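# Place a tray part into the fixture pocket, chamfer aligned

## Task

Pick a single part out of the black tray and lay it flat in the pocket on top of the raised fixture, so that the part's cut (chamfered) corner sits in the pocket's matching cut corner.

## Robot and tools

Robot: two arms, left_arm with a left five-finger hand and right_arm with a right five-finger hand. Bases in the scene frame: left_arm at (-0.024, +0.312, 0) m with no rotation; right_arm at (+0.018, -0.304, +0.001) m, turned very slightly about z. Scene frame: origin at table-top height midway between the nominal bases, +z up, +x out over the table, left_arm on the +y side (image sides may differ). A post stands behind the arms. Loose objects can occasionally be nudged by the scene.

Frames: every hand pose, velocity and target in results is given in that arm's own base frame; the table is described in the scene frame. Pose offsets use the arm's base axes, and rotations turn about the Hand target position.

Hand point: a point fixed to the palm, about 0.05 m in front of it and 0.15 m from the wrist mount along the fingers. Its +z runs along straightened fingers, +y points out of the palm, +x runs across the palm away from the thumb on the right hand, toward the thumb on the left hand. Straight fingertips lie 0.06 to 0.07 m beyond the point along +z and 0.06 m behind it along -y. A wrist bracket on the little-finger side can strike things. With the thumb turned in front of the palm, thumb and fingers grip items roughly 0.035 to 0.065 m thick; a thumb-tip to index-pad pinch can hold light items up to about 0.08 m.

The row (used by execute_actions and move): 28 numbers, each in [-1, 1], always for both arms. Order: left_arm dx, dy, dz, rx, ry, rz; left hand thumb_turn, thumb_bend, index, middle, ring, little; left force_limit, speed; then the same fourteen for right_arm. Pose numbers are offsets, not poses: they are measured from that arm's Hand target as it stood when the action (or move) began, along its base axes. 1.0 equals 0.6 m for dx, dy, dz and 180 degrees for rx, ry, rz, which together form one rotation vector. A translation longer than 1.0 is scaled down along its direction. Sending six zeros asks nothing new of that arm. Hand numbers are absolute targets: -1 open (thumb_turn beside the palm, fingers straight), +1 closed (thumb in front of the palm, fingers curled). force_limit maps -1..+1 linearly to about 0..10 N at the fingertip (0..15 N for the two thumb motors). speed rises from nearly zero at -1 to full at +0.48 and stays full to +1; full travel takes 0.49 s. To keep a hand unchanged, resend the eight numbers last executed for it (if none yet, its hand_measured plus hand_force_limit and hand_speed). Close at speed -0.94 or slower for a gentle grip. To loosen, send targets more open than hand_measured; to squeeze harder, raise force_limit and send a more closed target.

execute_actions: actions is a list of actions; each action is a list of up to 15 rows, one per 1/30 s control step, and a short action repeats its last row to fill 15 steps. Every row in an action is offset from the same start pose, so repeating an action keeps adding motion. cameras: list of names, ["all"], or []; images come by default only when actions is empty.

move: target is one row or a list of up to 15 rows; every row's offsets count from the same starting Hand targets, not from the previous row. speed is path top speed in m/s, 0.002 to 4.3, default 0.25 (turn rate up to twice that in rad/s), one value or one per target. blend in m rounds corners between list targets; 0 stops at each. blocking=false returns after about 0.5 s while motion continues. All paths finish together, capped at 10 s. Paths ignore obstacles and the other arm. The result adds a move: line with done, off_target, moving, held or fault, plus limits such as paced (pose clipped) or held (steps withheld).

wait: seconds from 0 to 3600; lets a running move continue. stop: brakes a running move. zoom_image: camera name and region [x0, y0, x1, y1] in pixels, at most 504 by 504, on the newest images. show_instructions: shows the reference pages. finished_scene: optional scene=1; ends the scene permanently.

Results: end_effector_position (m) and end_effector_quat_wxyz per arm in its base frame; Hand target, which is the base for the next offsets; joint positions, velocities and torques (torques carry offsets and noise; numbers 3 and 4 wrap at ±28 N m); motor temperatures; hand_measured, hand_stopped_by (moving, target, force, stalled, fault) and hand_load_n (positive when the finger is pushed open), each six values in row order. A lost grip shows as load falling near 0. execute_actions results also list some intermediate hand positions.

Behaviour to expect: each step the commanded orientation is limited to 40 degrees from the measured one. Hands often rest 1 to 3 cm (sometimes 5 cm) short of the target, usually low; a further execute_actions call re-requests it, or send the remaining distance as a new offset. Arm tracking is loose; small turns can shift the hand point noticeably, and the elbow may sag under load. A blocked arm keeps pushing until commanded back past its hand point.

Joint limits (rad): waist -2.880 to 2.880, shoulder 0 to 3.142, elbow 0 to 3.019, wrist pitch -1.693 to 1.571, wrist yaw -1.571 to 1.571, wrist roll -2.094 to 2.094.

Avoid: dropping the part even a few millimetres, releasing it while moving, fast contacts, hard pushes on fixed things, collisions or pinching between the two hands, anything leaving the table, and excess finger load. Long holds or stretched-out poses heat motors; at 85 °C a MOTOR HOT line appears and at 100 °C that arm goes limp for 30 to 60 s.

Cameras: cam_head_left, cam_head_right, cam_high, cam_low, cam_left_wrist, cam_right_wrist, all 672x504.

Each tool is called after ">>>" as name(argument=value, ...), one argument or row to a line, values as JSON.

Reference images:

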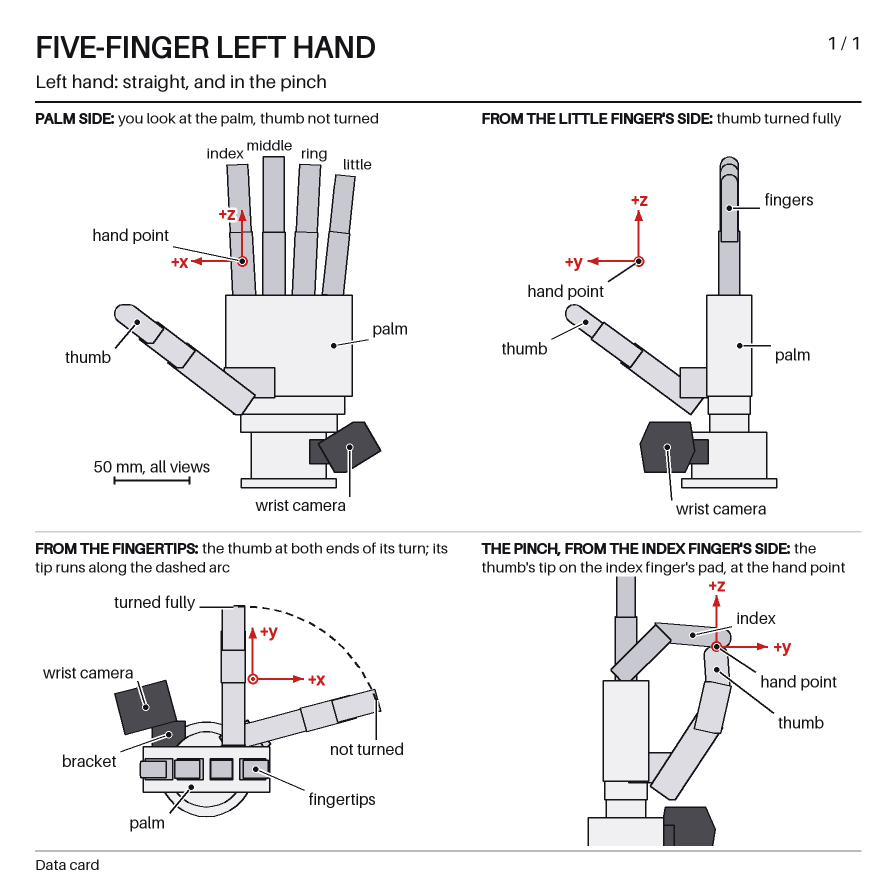

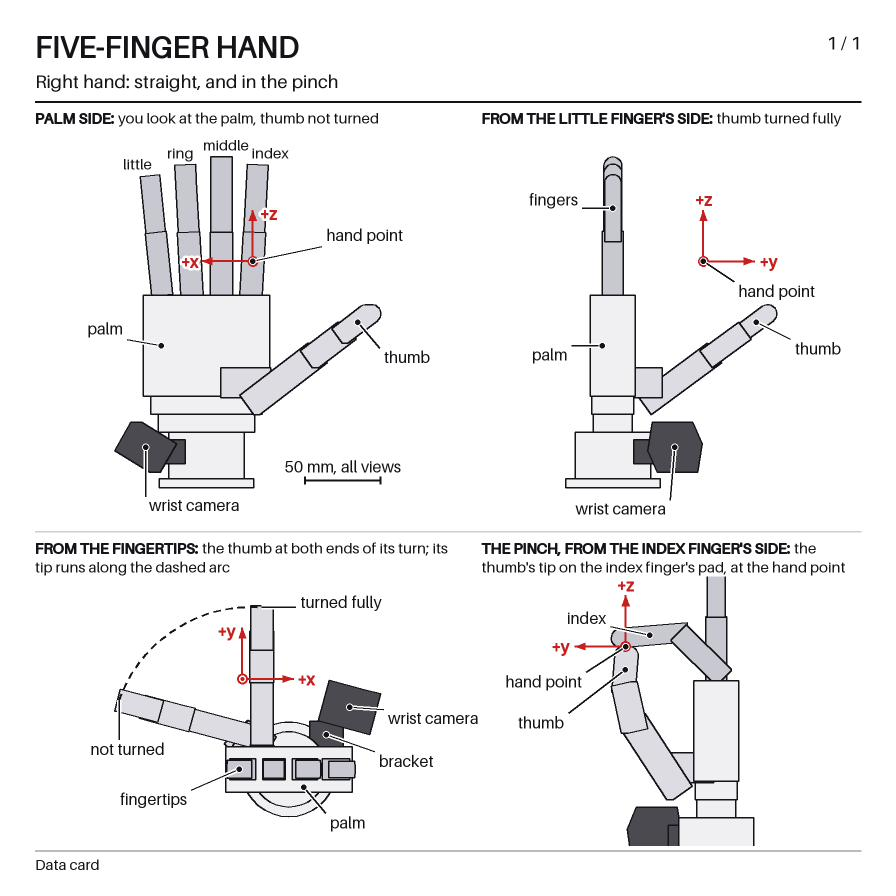

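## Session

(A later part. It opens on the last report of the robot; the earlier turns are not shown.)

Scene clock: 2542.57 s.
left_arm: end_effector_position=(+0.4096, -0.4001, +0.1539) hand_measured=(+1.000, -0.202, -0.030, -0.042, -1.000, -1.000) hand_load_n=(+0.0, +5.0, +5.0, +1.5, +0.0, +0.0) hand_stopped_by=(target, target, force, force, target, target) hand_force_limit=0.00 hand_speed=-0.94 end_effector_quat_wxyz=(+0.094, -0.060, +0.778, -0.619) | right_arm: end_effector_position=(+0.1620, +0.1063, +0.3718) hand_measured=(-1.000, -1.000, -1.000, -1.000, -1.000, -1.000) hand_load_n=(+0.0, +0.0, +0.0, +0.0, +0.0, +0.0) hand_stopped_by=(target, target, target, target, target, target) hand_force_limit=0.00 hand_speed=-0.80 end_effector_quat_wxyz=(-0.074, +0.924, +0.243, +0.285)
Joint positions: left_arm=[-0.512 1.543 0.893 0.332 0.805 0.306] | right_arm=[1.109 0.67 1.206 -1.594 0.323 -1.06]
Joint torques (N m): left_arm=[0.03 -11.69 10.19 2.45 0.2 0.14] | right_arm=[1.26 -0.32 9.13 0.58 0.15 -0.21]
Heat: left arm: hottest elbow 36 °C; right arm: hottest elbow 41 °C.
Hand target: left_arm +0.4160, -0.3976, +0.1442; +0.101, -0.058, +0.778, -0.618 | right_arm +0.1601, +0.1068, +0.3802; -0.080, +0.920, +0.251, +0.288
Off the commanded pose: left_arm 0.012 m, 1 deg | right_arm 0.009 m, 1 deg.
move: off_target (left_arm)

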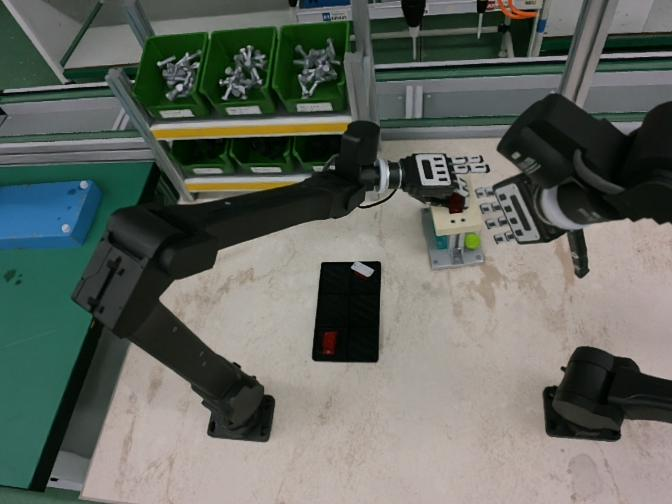

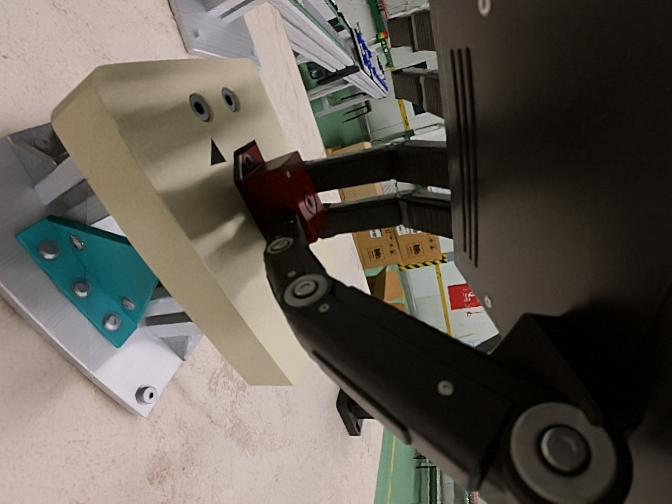

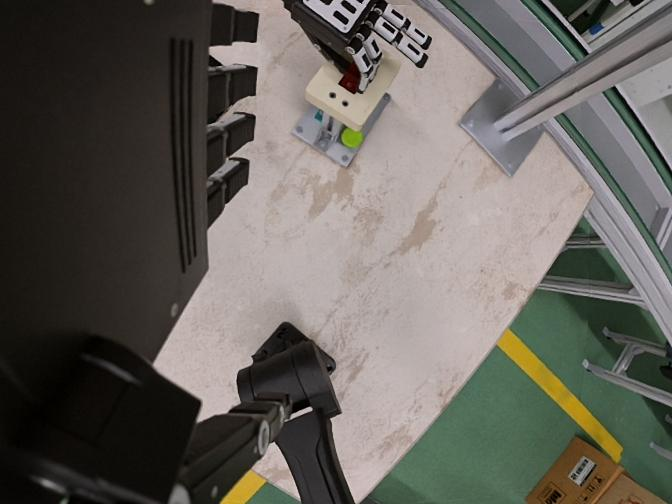

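>>> move(
  target=[
    [0.0,0.0,0.0075,0,0,0,1,-0.2,0.2,0.2,-1,-1,0.0,-0.94,0,0,0,0,0,0,-1,-1,-1,-1,-1,-1,0,-0.8],
    [0.0,0.0,0.0075,0,0,0,1,-0.2,-0.12,-0.12,-1,-1,0.0,-0.95,0,0,0,0,0,0,-1,-1,-1,-1,-1,-1,0,-0.8],
  ],
  speed=0.03,
  cameras=["cam_head_right","cam_left_wrist","cam_right_wrist"],
)

>>> zoom_image(
  camera="cam_left_wrist",
  region=[165, 95, 345, 275],
)

>>> zoom_image(
  camera="cam_right_wrist",
  region=[320, 30, 390, 100],
)

Scene clock: 2592.13 s.
left_arm: end_effector_position=(+0.4098, -0.3998, +0.1539) hand_measured=(+1.000, -0.200, -0.120, -0.120, -1.000, -1.000) hand_load_n=(+0.0, +0.0, +0.0, +0.0, +0.0, +0.0) hand_stopped_by=(target, target, target, target, target, target) hand_force_limit=0.00 hand_speed=-0.95 end_effector_quat_wxyz=(+0.094, -0.061, +0.778, -0.619) | right_arm: end_effector_position=(+0.1620, +0.1063, +0.3718) hand_measured=(-1.000, -1.000, -1.000, -1.000, -1.000, -1.000) hand_load_n=(+0.0, +0.0, +0.0, +0.0, +0.0, +0.0) hand_stopped_by=(target, target, target, target, target, target) hand_force_limit=0.00 hand_speed=-0.80 end_effector_quat_wxyz=(-0.074, +0.924, +0.243, +0.285)
Joint positions: left_arm=[-0.511 1.543 0.893 0.332 0.805 0.306] | right_arm=[1.109 0.67 1.206 -1.594 0.323 -1.06]
Joint torques (N m): left_arm=[0.03 -12.28 10.65 1.94 0.2 0.14] | right_arm=[1.26 0.03 9.13 0.57 0.13 -0.22]
Heat: left arm: hottest elbow 36 °C; right arm: hottest elbow 41 °C.
Hand target: left_arm +0.4160, -0.3976, +0.1487; +0.101, -0.058, +0.778, -0.618 | right_arm +0.1601, +0.1068, +0.3802; -0.080, +0.920, +0.251, +0.288
Off the commanded pose: left_arm 0.008 m, 1 deg | right_arm 0.009 m, 1 deg.
move: done

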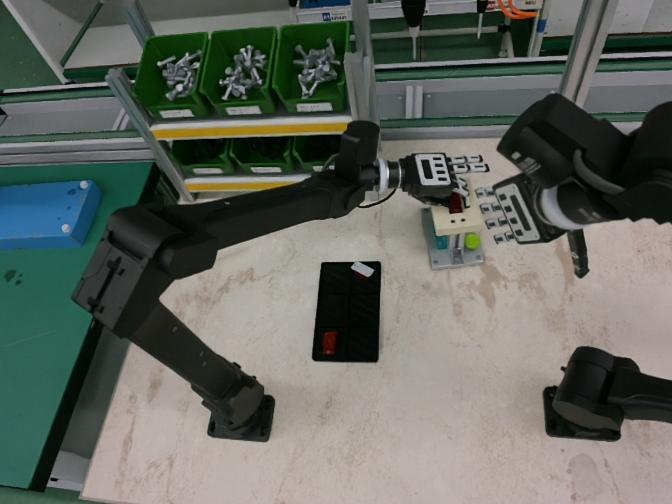

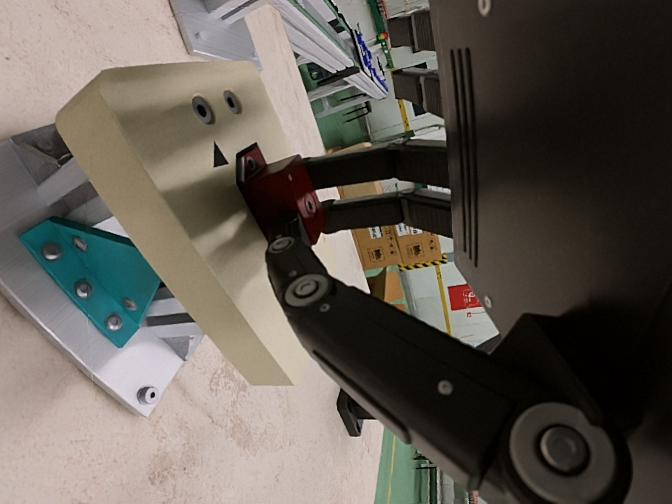

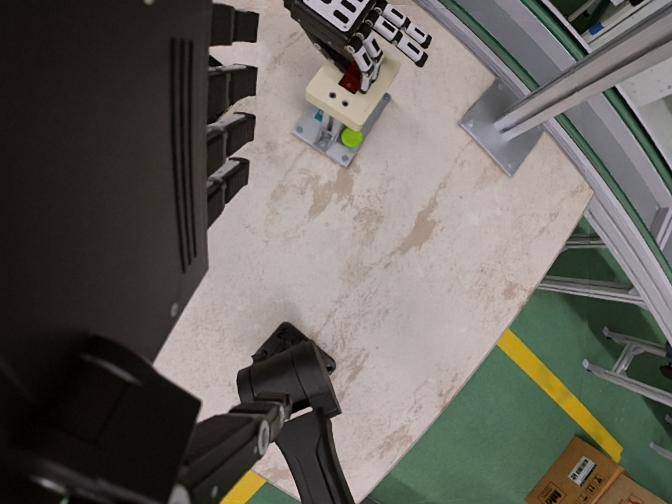

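Scaled by 2.800 from the camera's image (finer frame: 960x720).

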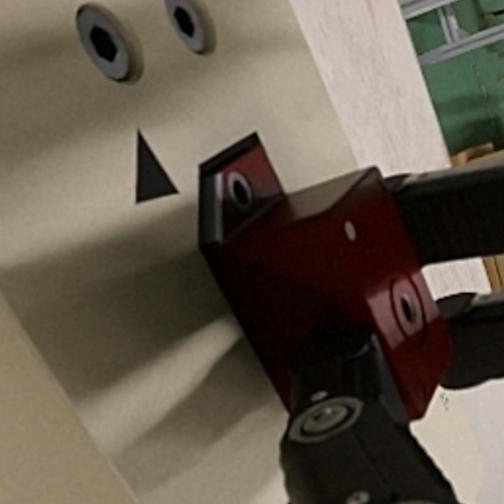

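Scaled by 7.200 from the camera's image (finer frame: 960x720).

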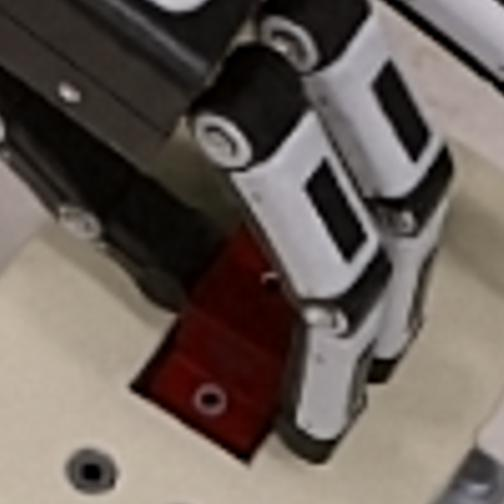

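>>> move(
  target=[
    [0.0,0.0,0.0,0,0,0,1,-0.2,-0.5,-0.5,-1,-1,0.0,-0.7,0,0,0,0,0,0,-1,-1,-1,-1,-1,-1,0,-0.8],
    [0.0,0.018,0.02,0,0,0,1,-0.2,-0.5,-0.5,-1,-1,0.0,-0.7,0,0,0,0,0,0,-1,-1,-1,-1,-1,-1,0,-0.8],
    [0.0,0.035,0.13,0,0,0,1,-0.2,-0.5,-0.5,-1,-1,0.0,-0.7,0,0,0,0,0,0,-1,-1,-1,-1,-1,-1,0,-0.8],
  ],
  speed=0.05,
  cameras=["cam_head_right","cam_head_left","cam_left_wrist","cam_right_wrist"],
)

>>> zoom_image(
  camera="cam_left_wrist",
  region=[145, 95, 345, 295],
)

>>> zoom_image(
  camera="cam_right_wrist",
  region=[320, 30, 390, 100],
)

Scene clock: 2611.57 s.
left_arm: end_effector_position=(+0.4015, -0.3749, +0.2014) hand_measured=(+1.000, -0.200, -0.500, -0.500, -1.000, -1.000) hand_load_n=(+0.0, +0.0, +0.0, +0.0, +0.0, +0.0) hand_stopped_by=(target, target, target, target, target, target) hand_force_limit=0.00 hand_speed=-0.70 end_effector_quat_wxyz=(+0.080, -0.072, +0.785, -0.610) | right_arm: end_effector_position=(+0.1620, +0.1063, +0.3718) hand_measured=(-1.000, -1.000, -1.000, -1.000, -1.000, -1.000) hand_load_n=(+0.0, +0.0, +0.0, +0.5, +0.0, +0.0) hand_stopped_by=(target, target, target, target, target, target) hand_force_limit=0.00 hand_speed=-0.80 end_effector_quat_wxyz=(-0.074, +0.924, +0.243, +0.285)
Joint positions: left_arm=[-0.471 1.422 0.932 0.116 0.842 0.324] | right_arm=[1.109 0.67 1.206 -1.594 0.323 -1.06]
Joint torques (N m): left_arm=[0.09 -13.22 15.51 0.94 0.32 0.14] | right_arm=[1.38 -0.09 9.14 0.61 0.15 -0.22]
Heat: left arm: hottest elbow 36 °C; right arm: hottest elbow 41 °C.
Hand target: left_arm +0.4159, -0.3766, +0.2269; +0.101, -0.058, +0.778, -0.618 | right_arm +0.1601, +0.1068, +0.3802; -0.080, +0.920, +0.251, +0.288
Off the commanded pose: left_arm 0.029 m, 3 deg | right_arm 0.009 m, 1 deg.
move: off_target (left_arm)
Images, in order (width x height): cam_head_left 672x504, cam_head_right 672x504, cam_left_wrist 672x504, cam_right_wrist 672x504.

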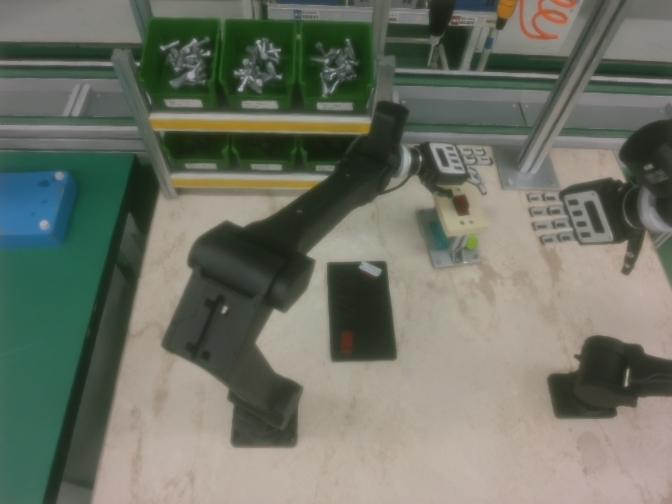

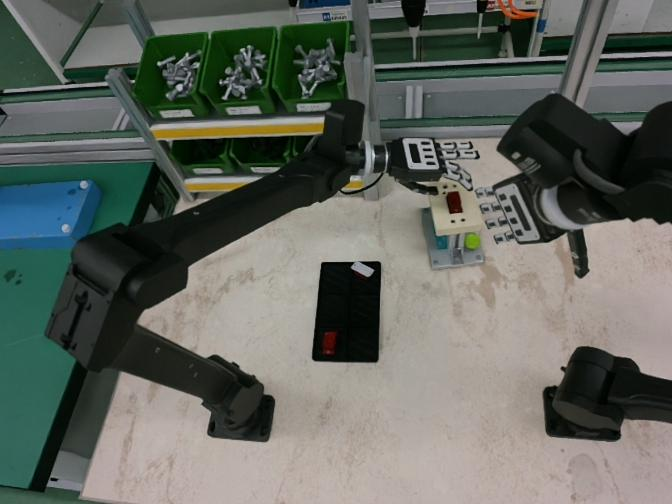

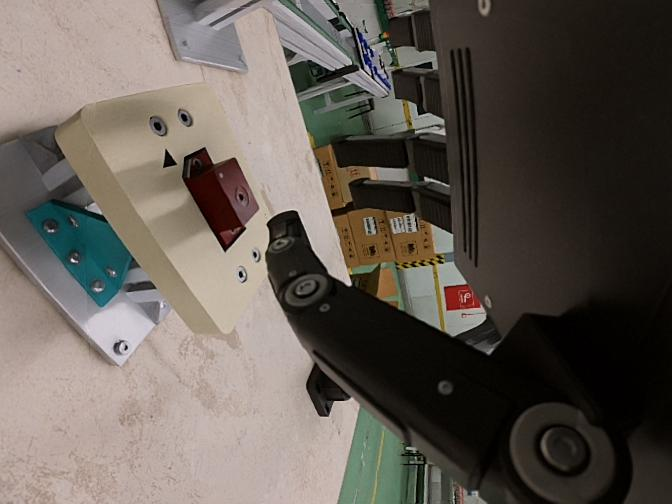

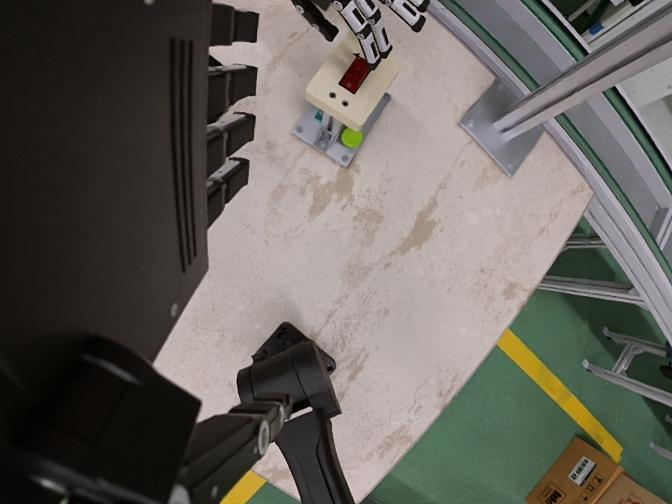

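Scaled by 2.520 from the camera's image (finer frame: 960x720).

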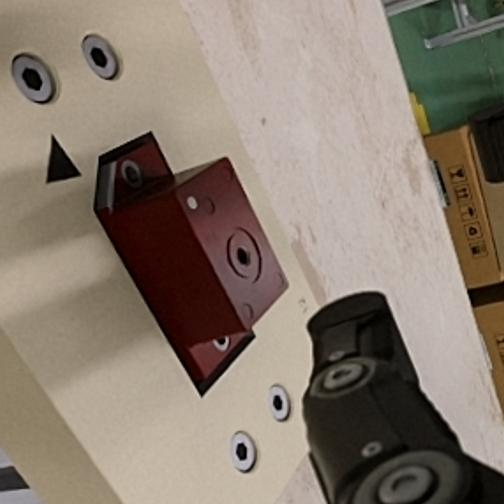

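Scaled by 7.200 from the camera's image (finer frame: 960x720).

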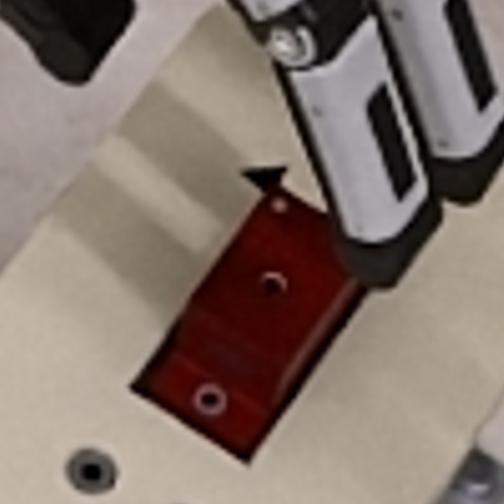

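>>> zoom_image(
  camera="cam_left_wrist",
  region=[175, 135, 275, 260],
)

>>> zoom_image(
  camera="cam_head_right",
  region=[430, 180, 480, 230],
)

Scaled by 4.032 from the camera's image (finer frame: 960x720).

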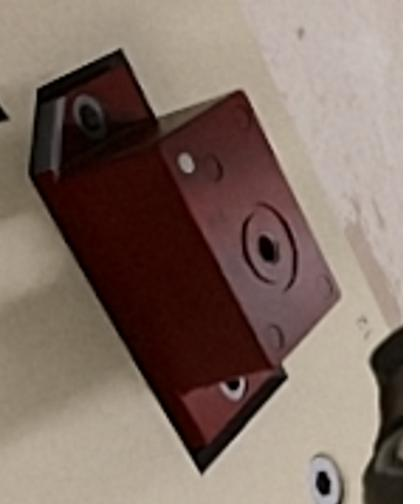

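Scaled by 10.080 from the camera's image (finer frame: 960x720).

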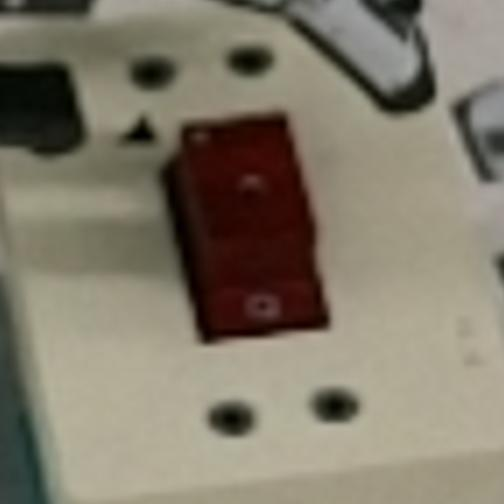

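>>> wait(
  seconds=0.1,
  cameras=["cam_low","cam_high","cam_head_left"],
)

>>> zoom_image(
  camera="cam_low",
  region=[240, 190, 330, 280],
)

>>> zoom_image(
  camera="cam_head_left",
  region=[430, 180, 490, 240],
)

Scene clock: 2701.93 s.
left_arm: end_effector_position=(+0.4015, -0.3749, +0.2014) hand_measured=(+1.000, -0.200, -0.500, -0.500, -1.000, -1.000) hand_load_n=(+0.0, +0.0, +0.0, +0.0, -0.5, -0.5) hand_stopped_by=(target, target, target, target, target, target) hand_force_limit=0.00 hand_speed=-0.70 end_effector_quat_wxyz=(+0.080, -0.072, +0.785, -0.610) | right_arm: end_effector_position=(+0.1620, +0.1063, +0.3718) hand_measured=(-1.000, -1.000, -1.000, -1.000, -1.000, -1.000) hand_load_n=(+0.0, +0.0, +0.0, +0.0, +0.0, +0.0) hand_stopped_by=(target, target, target, target, target, target) hand_force_limit=0.00 hand_speed=-0.80 end_effector_quat_wxyz=(-0.074, +0.924, +0.243, +0.285)
Joint positions: left_arm=[-0.471 1.422 0.932 0.116 0.842 0.324] | right_arm=[1.109 0.67 1.206 -1.594 0.323 -1.06]
Joint torques (N m): left_arm=[0.09 -13.22 15.51 0.95 0.32 0.14] | right_arm=[1.2 -0.15 9.11 0.55 0.14 -0.22]
Heat: left arm: hottest elbow 41 °C; right arm: hottest elbow 42 °C.
Hand target: left_arm +0.4159, -0.3766, +0.2269; +0.101, -0.058, +0.778, -0.618 | right_arm +0.1601, +0.1068, +0.3802; -0.080, +0.920, +0.251, +0.288
Off the commanded pose: left_arm 0.029 m, 3 deg | right_arm 0.009 m, 1 deg.
wait: 0.10 s; at rest from the start
Images, in order (width x height): cam_head_left 672x504, cam_high 672x504, cam_low 672x504.

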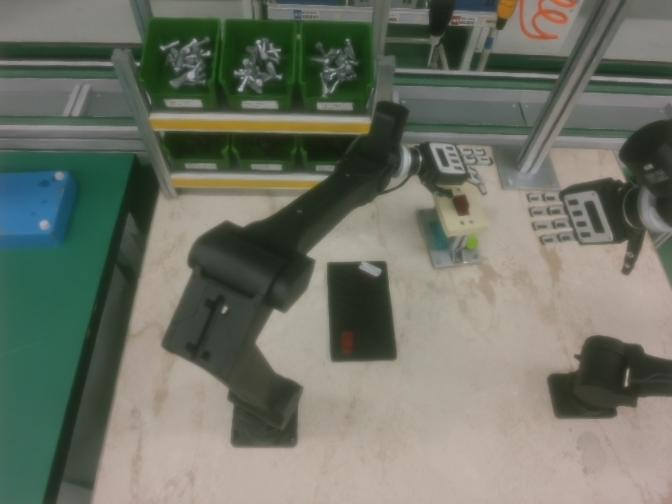

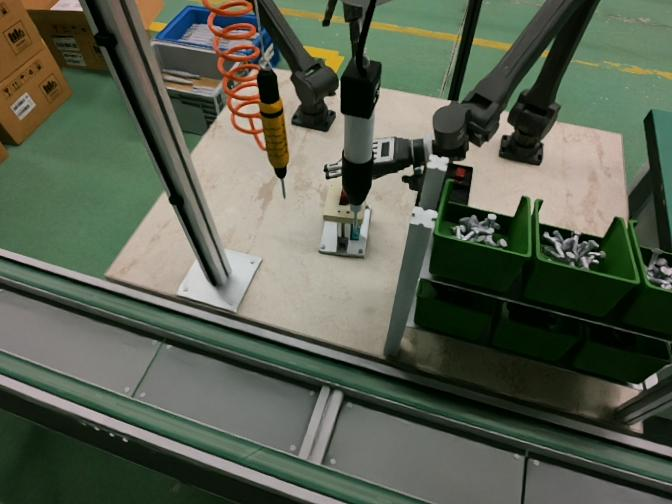

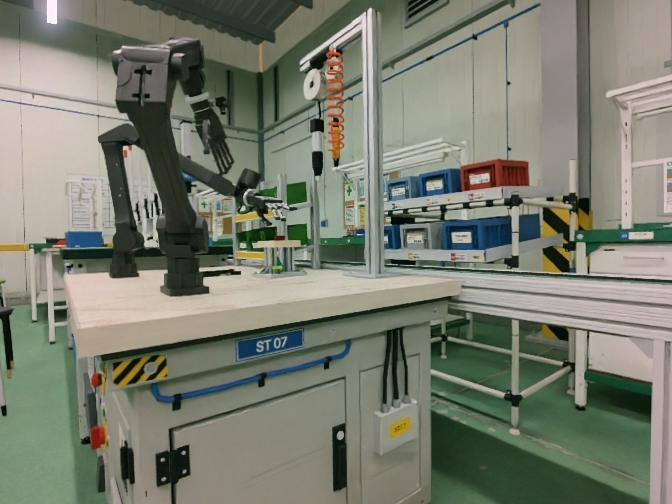

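Scaled by 5.600 from the camera's image (finer frame: 960x720).

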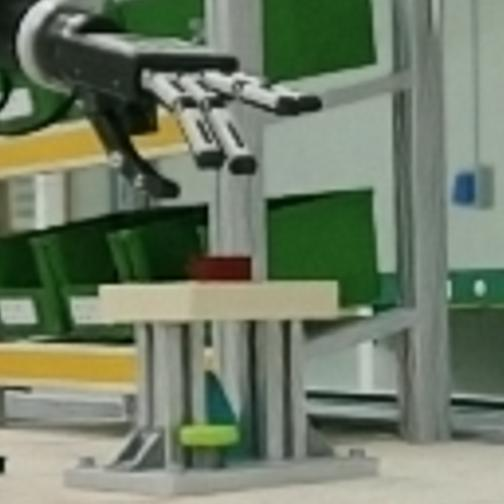

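Scaled by 8.400 from the camera's image (finer frame: 960x720).

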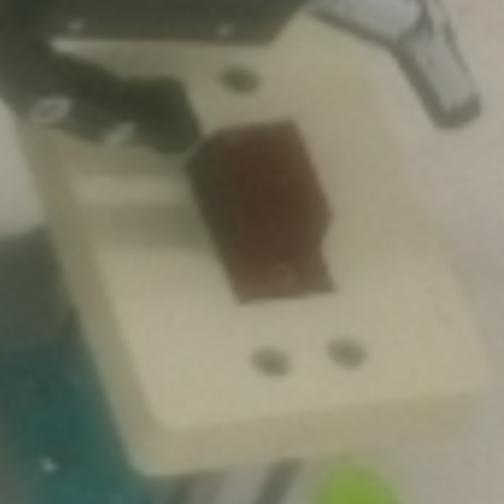

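>>> move(
  target=[
    [0,0,0.0,0,0,0,-1,-0.2,0.3,-1,-1,-1,0.0,-0.3,0,0,0,0,0,0,-1,-1,-1,-1,-1,-1,0,-0.8],
    [0.0228,-0.052,0.0,0,0,0,-1,-0.2,0.3,-1,-1,-1,0.0,-0.3,0,0,0,0,0,0,-1,-1,-1,-1,-1,-1,0,-0.8],
    [0.0228,-0.052,-0.070,0,0,0,-1,-0.2,0.3,-1,-1,-1,0.0,-0.3,0,0,0,0,0,0,-1,-1,-1,-1,-1,-1,0,-0.8],
  ],
  speed=0.07,
  cameras=["cam_head_right","cam_head_left","cam_left_wrist","cam_right_wrist"],
)

>>> zoom_image(
  camera="cam_left_wrist",
  region=[125, 95, 345, 315],
)

>>> zoom_image(
  camera="cam_right_wrist",
  region=[310, 20, 390, 100],
)

Scene clock: 2758.37 s.
left_arm: end_effector_position=(+0.4296, -0.4038, +0.1937) hand_measured=(-1.000, -0.200, +0.294, -1.000, -1.000, -1.000) hand_load_n=(-0.5, +0.0, +0.0, +0.0, +0.0, +0.0) hand_stopped_by=(target, target, force, target, target, target) hand_force_limit=0.00 hand_speed=-0.30 end_effector_quat_wxyz=(+0.105, -0.057, +0.777, -0.618) | right_arm: end_effector_position=(+0.1620, +0.1063, +0.3718) hand_measured=(-1.000, -1.000, -1.000, -1.000, -1.000, -1.000) hand_load_n=(+0.0, +0.0, +0.0, +0.0, +0.0, +0.0) hand_stopped_by=(target, target, target, target, target, target) hand_force_limit=0.00 hand_speed=-0.80 end_effector_quat_wxyz=(-0.074, +0.924, +0.243, +0.285)
Joint positions: left_arm=[-0.502 1.518 0.99 0.213 0.803 0.325] | right_arm=[1.109 0.67 1.206 -1.594 0.323 -1.06]
Joint torques (N m): left_arm=[-1.08 -12.22 10.84 2.26 0.09 -0.06] | right_arm=[1.32 0.21 9.13 0.57 0.14 -0.22]
Motor temperatures (°C): left_arm=[21 25 42 23 21 21] | right_arm=[20 21 42 22 22 22]
Heat: left arm: hottest elbow 42 °C; right arm: hottest elbow 42 °C.
Hand target: left_arm +0.4296, -0.4078, +0.1847; +0.101, -0.058, +0.778, -0.618 | right_arm +0.1601, +0.1068, +0.3802; -0.080, +0.920, +0.251, +0.288
Off the commanded pose: left_arm 0.010 m, 0 deg | right_arm 0.009 m, 1 deg.
move: done
Images, in order (width x height): cam_head_left 672x504, cam_head_right 672x504, cam_left_wrist 672x504, cam_right_wrist 672x504.

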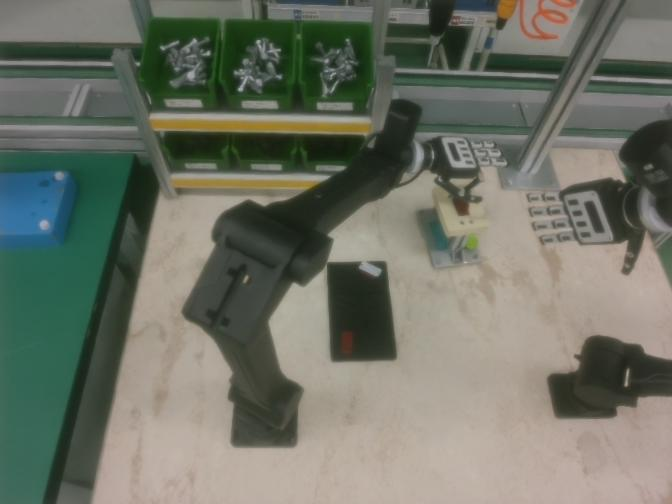

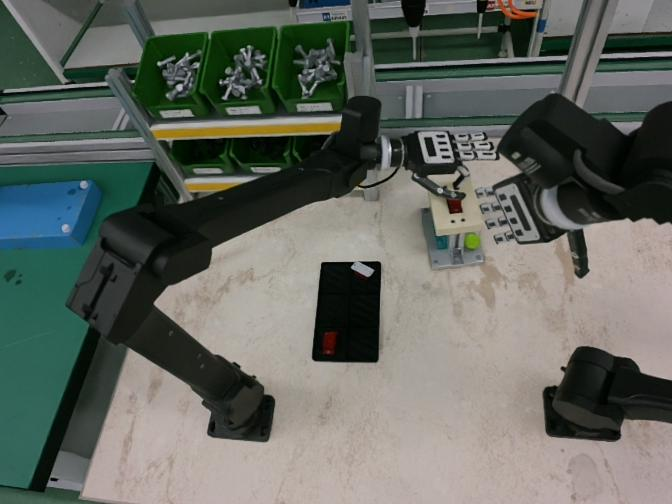

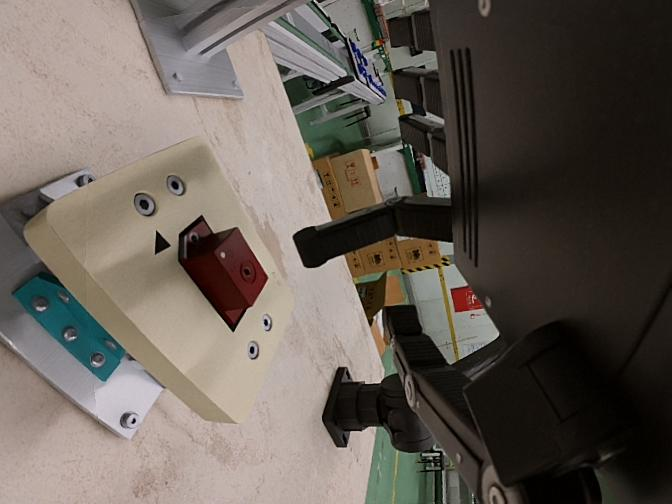

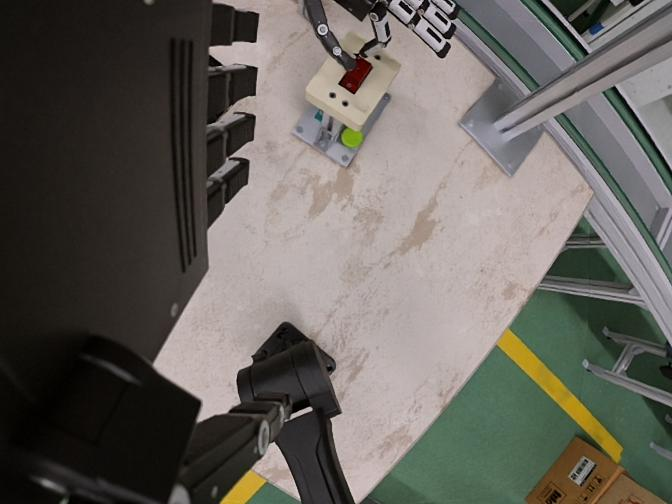

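Scaled by 2.291 from the camera's image (finer frame: 960x720).

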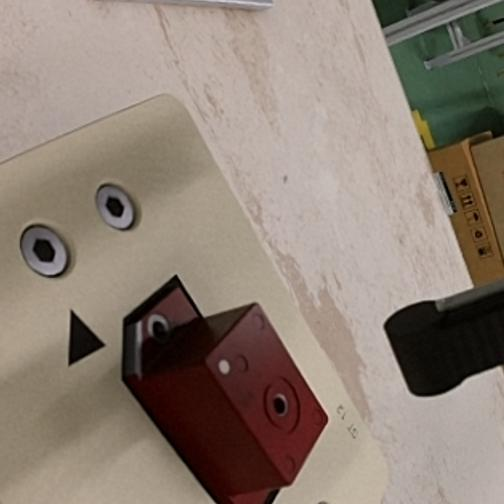

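Scaled by 6.300 from the camera's image (finer frame: 960x720).

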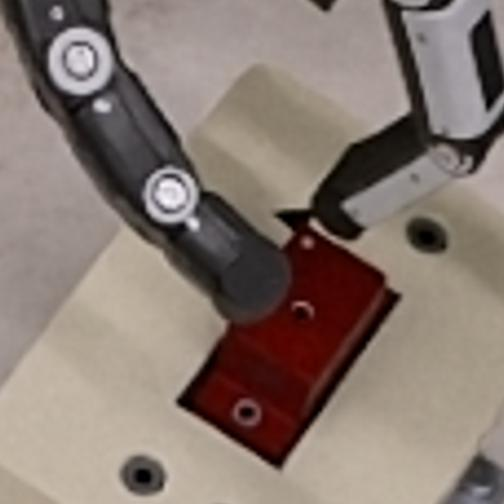

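>>> zoom_image(
  camera="cam_left_wrist",
  region=[170, 205, 280, 340],
)

Scaled by 3.733 from the camera's image (finer frame: 960x720).

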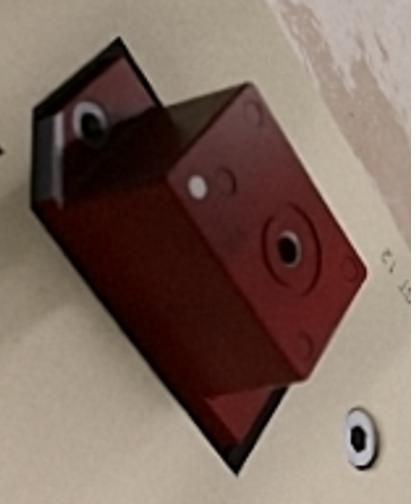

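>>> move(
  target=[0.0,0.0,-0.032,0,0,0,-1,-0.2,0.3,-1,-1,-1,0.0,-0.3,0,0,0,0,0,0,-1,-1,-1,-1,-1,-1,0,-0.8],
  speed=0.04,
  cameras=["cam_head_right","cam_left_wrist","cam_right_wrist","cam_low"],
)

>>> zoom_image(
  camera="cam_right_wrist",
  region=[310, 20, 390, 100],
)

>>> zoom_image(
  camera="cam_low",
  region=[240, 190, 330, 280],
)

Scene clock: 2931.23 s.
left_arm: end_effector_position=(+0.4299, -0.4040, +0.1739) hand_measured=(-1.000, -0.200, +0.294, -1.000, -1.000, -1.000) hand_load_n=(+0.0, +0.0, +0.0, +0.0, +0.0, +0.0) hand_stopped_by=(target, target, force, target, target, target) hand_force_limit=0.00 hand_speed=-0.30 end_effector_quat_wxyz=(+0.104, -0.057, +0.778, -0.617) | right_arm: end_effector_position=(+0.1620, +0.1063, +0.3718) hand_measured=(-1.000, -1.000, -1.000, -1.000, -1.000, -1.000) hand_load_n=(+0.0, +0.0, +0.0, +0.0, +0.0, +0.0) hand_stopped_by=(target, target, target, target, target, target) hand_force_limit=0.00 hand_speed=-0.80 end_effector_quat_wxyz=(-0.074, +0.924, +0.243, +0.285)
Joint positions: left_arm=[-0.502 1.549 0.966 0.267 0.803 0.325] | right_arm=[1.109 0.67 1.206 -1.594 0.323 -1.06]
Joint torques (N m): left_arm=[-1.08 -12.51 10.55 2.29 0.09 -0.06] | right_arm=[1.14 -0.03 9.09 0.62 0.13 -0.23]
Heat: left arm: hottest elbow 39 °C; right arm: hottest elbow 42 °C.
Hand target: left_arm +0.4295, -0.4078, +0.1656; +0.101, -0.058, +0.778, -0.618 | right_arm +0.1601, +0.1068, +0.3802; -0.080, +0.920, +0.251, +0.288
Off the commanded pose: left_arm 0.009 m, 0 deg | right_arm 0.009 m, 1 deg.
move: done
Images, in order (width x height): cam_head_right 672x504, cam_low 672x504, cam_left_wrist 672x504, cam_right_wrist 672x504.

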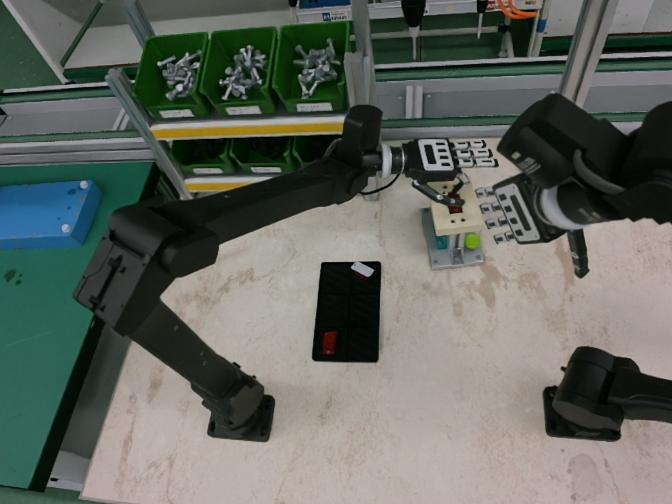

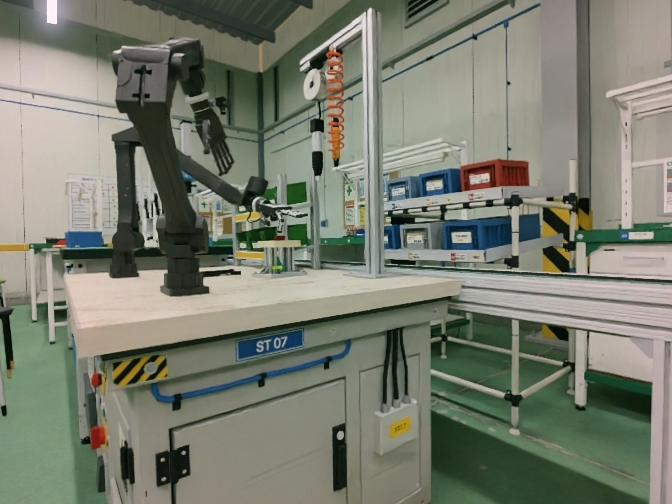

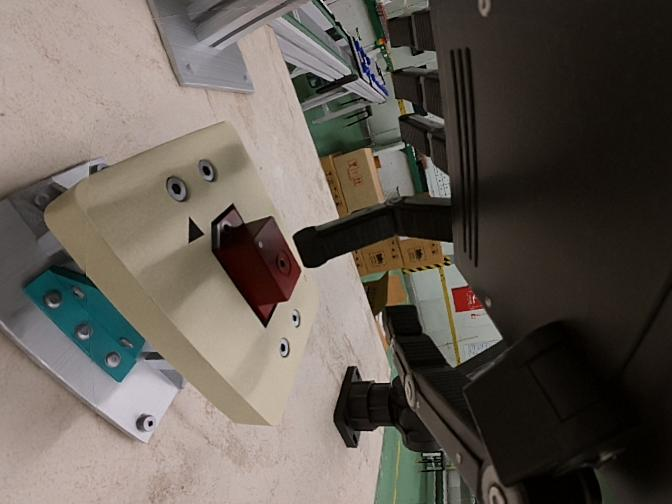

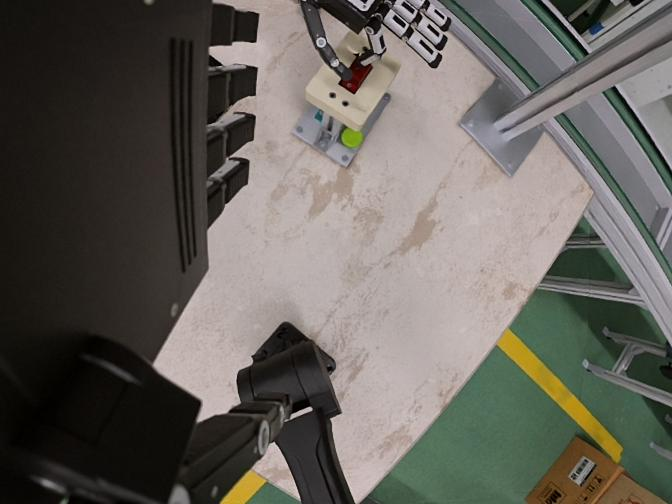

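Scaled by 6.300 from the camera's image (finer frame: 960x720).

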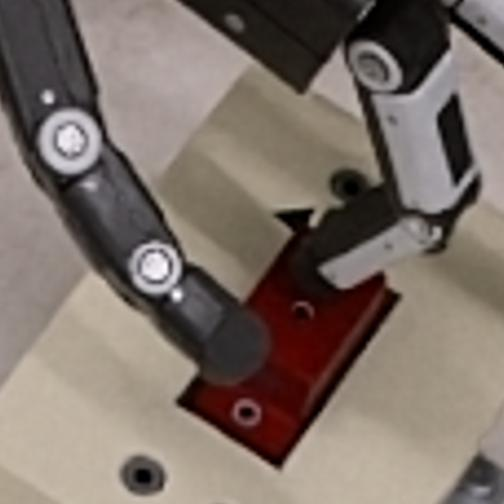

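Scaled by 5.600 from the camera's image (finer frame: 960x720).

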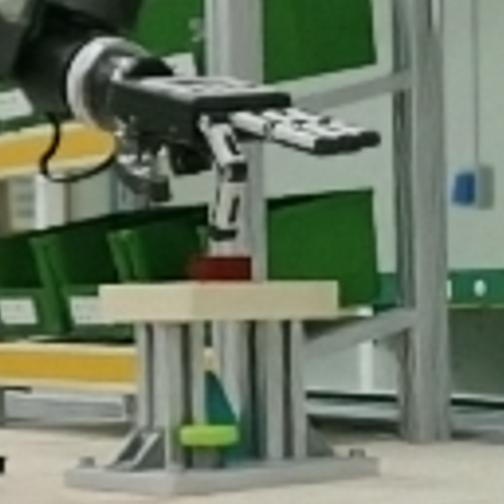

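>>> move(
  target=[0.0,0.0,-0.018,0,0,0,-1,-0.2,0.3,-1,-1,-1,0.0,-0.3,0,0,0,0,0,0,-1,-1,-1,-1,-1,-1,0,-0.8],
  speed=0.03,
  cameras=["cam_left_wrist","cam_right_wrist","cam_low"],
)

>>> zoom_image(
  camera="cam_left_wrist",
  region=[190, 165, 340, 315],
)

>>> zoom_image(
  camera="cam_low",
  region=[240, 190, 330, 280],
)

Scene clock: 2945.03 s.
left_arm: end_effector_position=(+0.4304, -0.4042, +0.1649) hand_measured=(-1.000, -0.200, +0.294, -1.000, -1.000, -1.000) hand_load_n=(+0.0, +0.0, +0.0, +0.0, +0.0, +0.0) hand_stopped_by=(target, target, force, target, target, target) hand_force_limit=0.00 hand_speed=-0.30 end_effector_quat_wxyz=(+0.105, -0.056, +0.777, -0.618) | right_arm: end_effector_position=(+0.1620, +0.1063, +0.3718) hand_measured=(-1.000, -1.000, -1.000, -1.000, -1.000, -1.000) hand_load_n=(+0.0, +0.0, +0.0, +0.0, +0.0, +0.0) hand_stopped_by=(target, target, target, target, target, target) hand_force_limit=0.00 hand_speed=-0.80 end_effector_quat_wxyz=(-0.074, +0.924, +0.243, +0.285)
Joint positions: left_arm=[-0.502 1.564 0.954 0.298 0.803 0.325] | right_arm=[1.109 0.67 1.206 -1.594 0.323 -1.06]
Joint torques (N m): left_arm=[-1.08 -12.57 10.35 2.29 0.1 -0.06] | right_arm=[1.38 -0.32 9.13 0.54 0.14 -0.23]
Heat: left arm: hottest elbow 38 °C; right arm: hottest elbow 42 °C.
Hand target: left_arm +0.4295, -0.4078, +0.1547; +0.101, -0.058, +0.778, -0.618 | right_arm +0.1601, +0.1068, +0.3802; -0.080, +0.920, +0.251, +0.288
Off the commanded pose: left_arm 0.011 m, 1 deg | right_arm 0.009 m, 1 deg.
move: off_target (left_arm)
Images, in order (width x height): cam_low 672x504, cam_left_wrist 672x504, cam_right_wrist 672x504.

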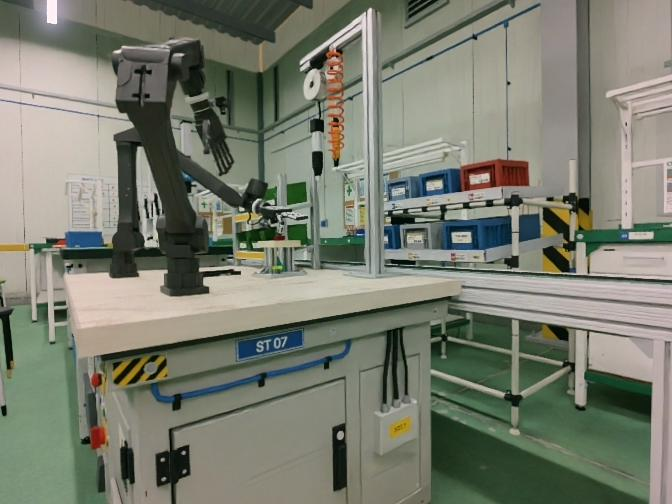

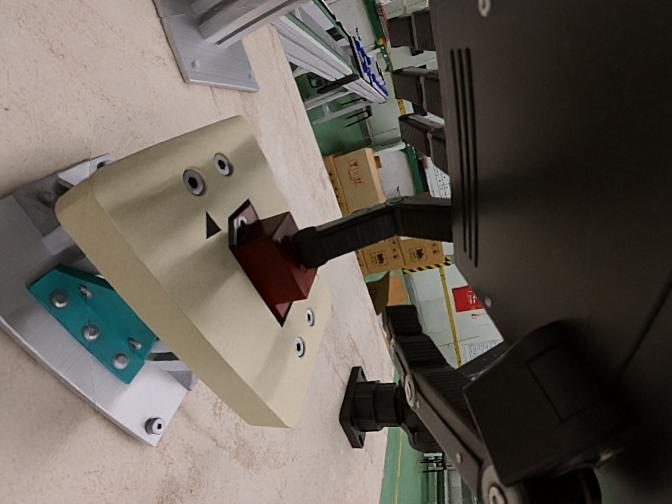

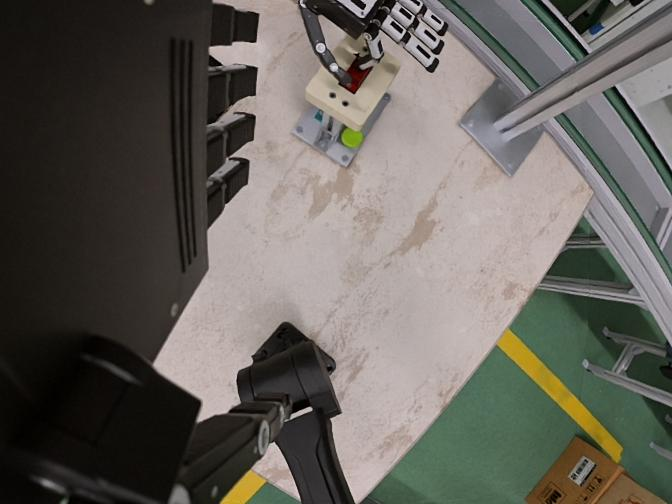

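Scaled by 3.360 from the camera's image (finer frame: 960x720).

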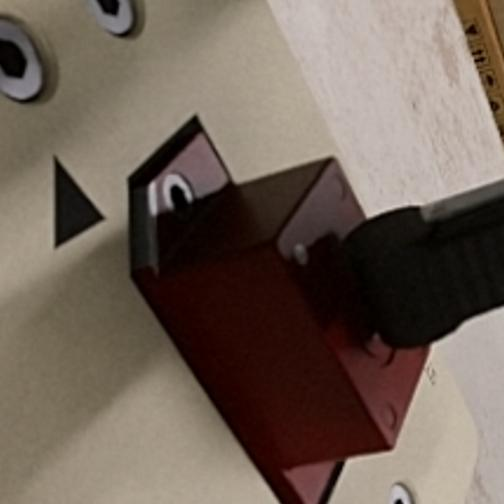

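Scaled by 5.600 from the camera's image (finer frame: 960x720).

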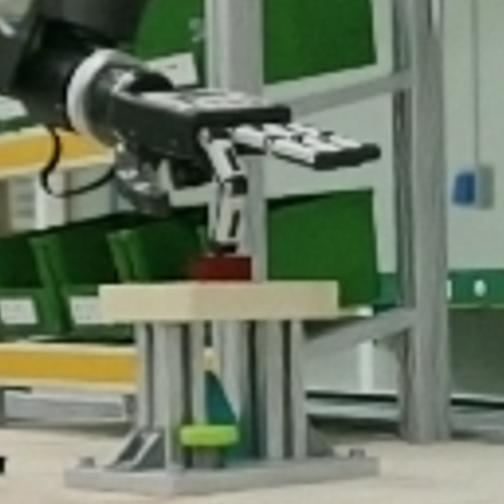

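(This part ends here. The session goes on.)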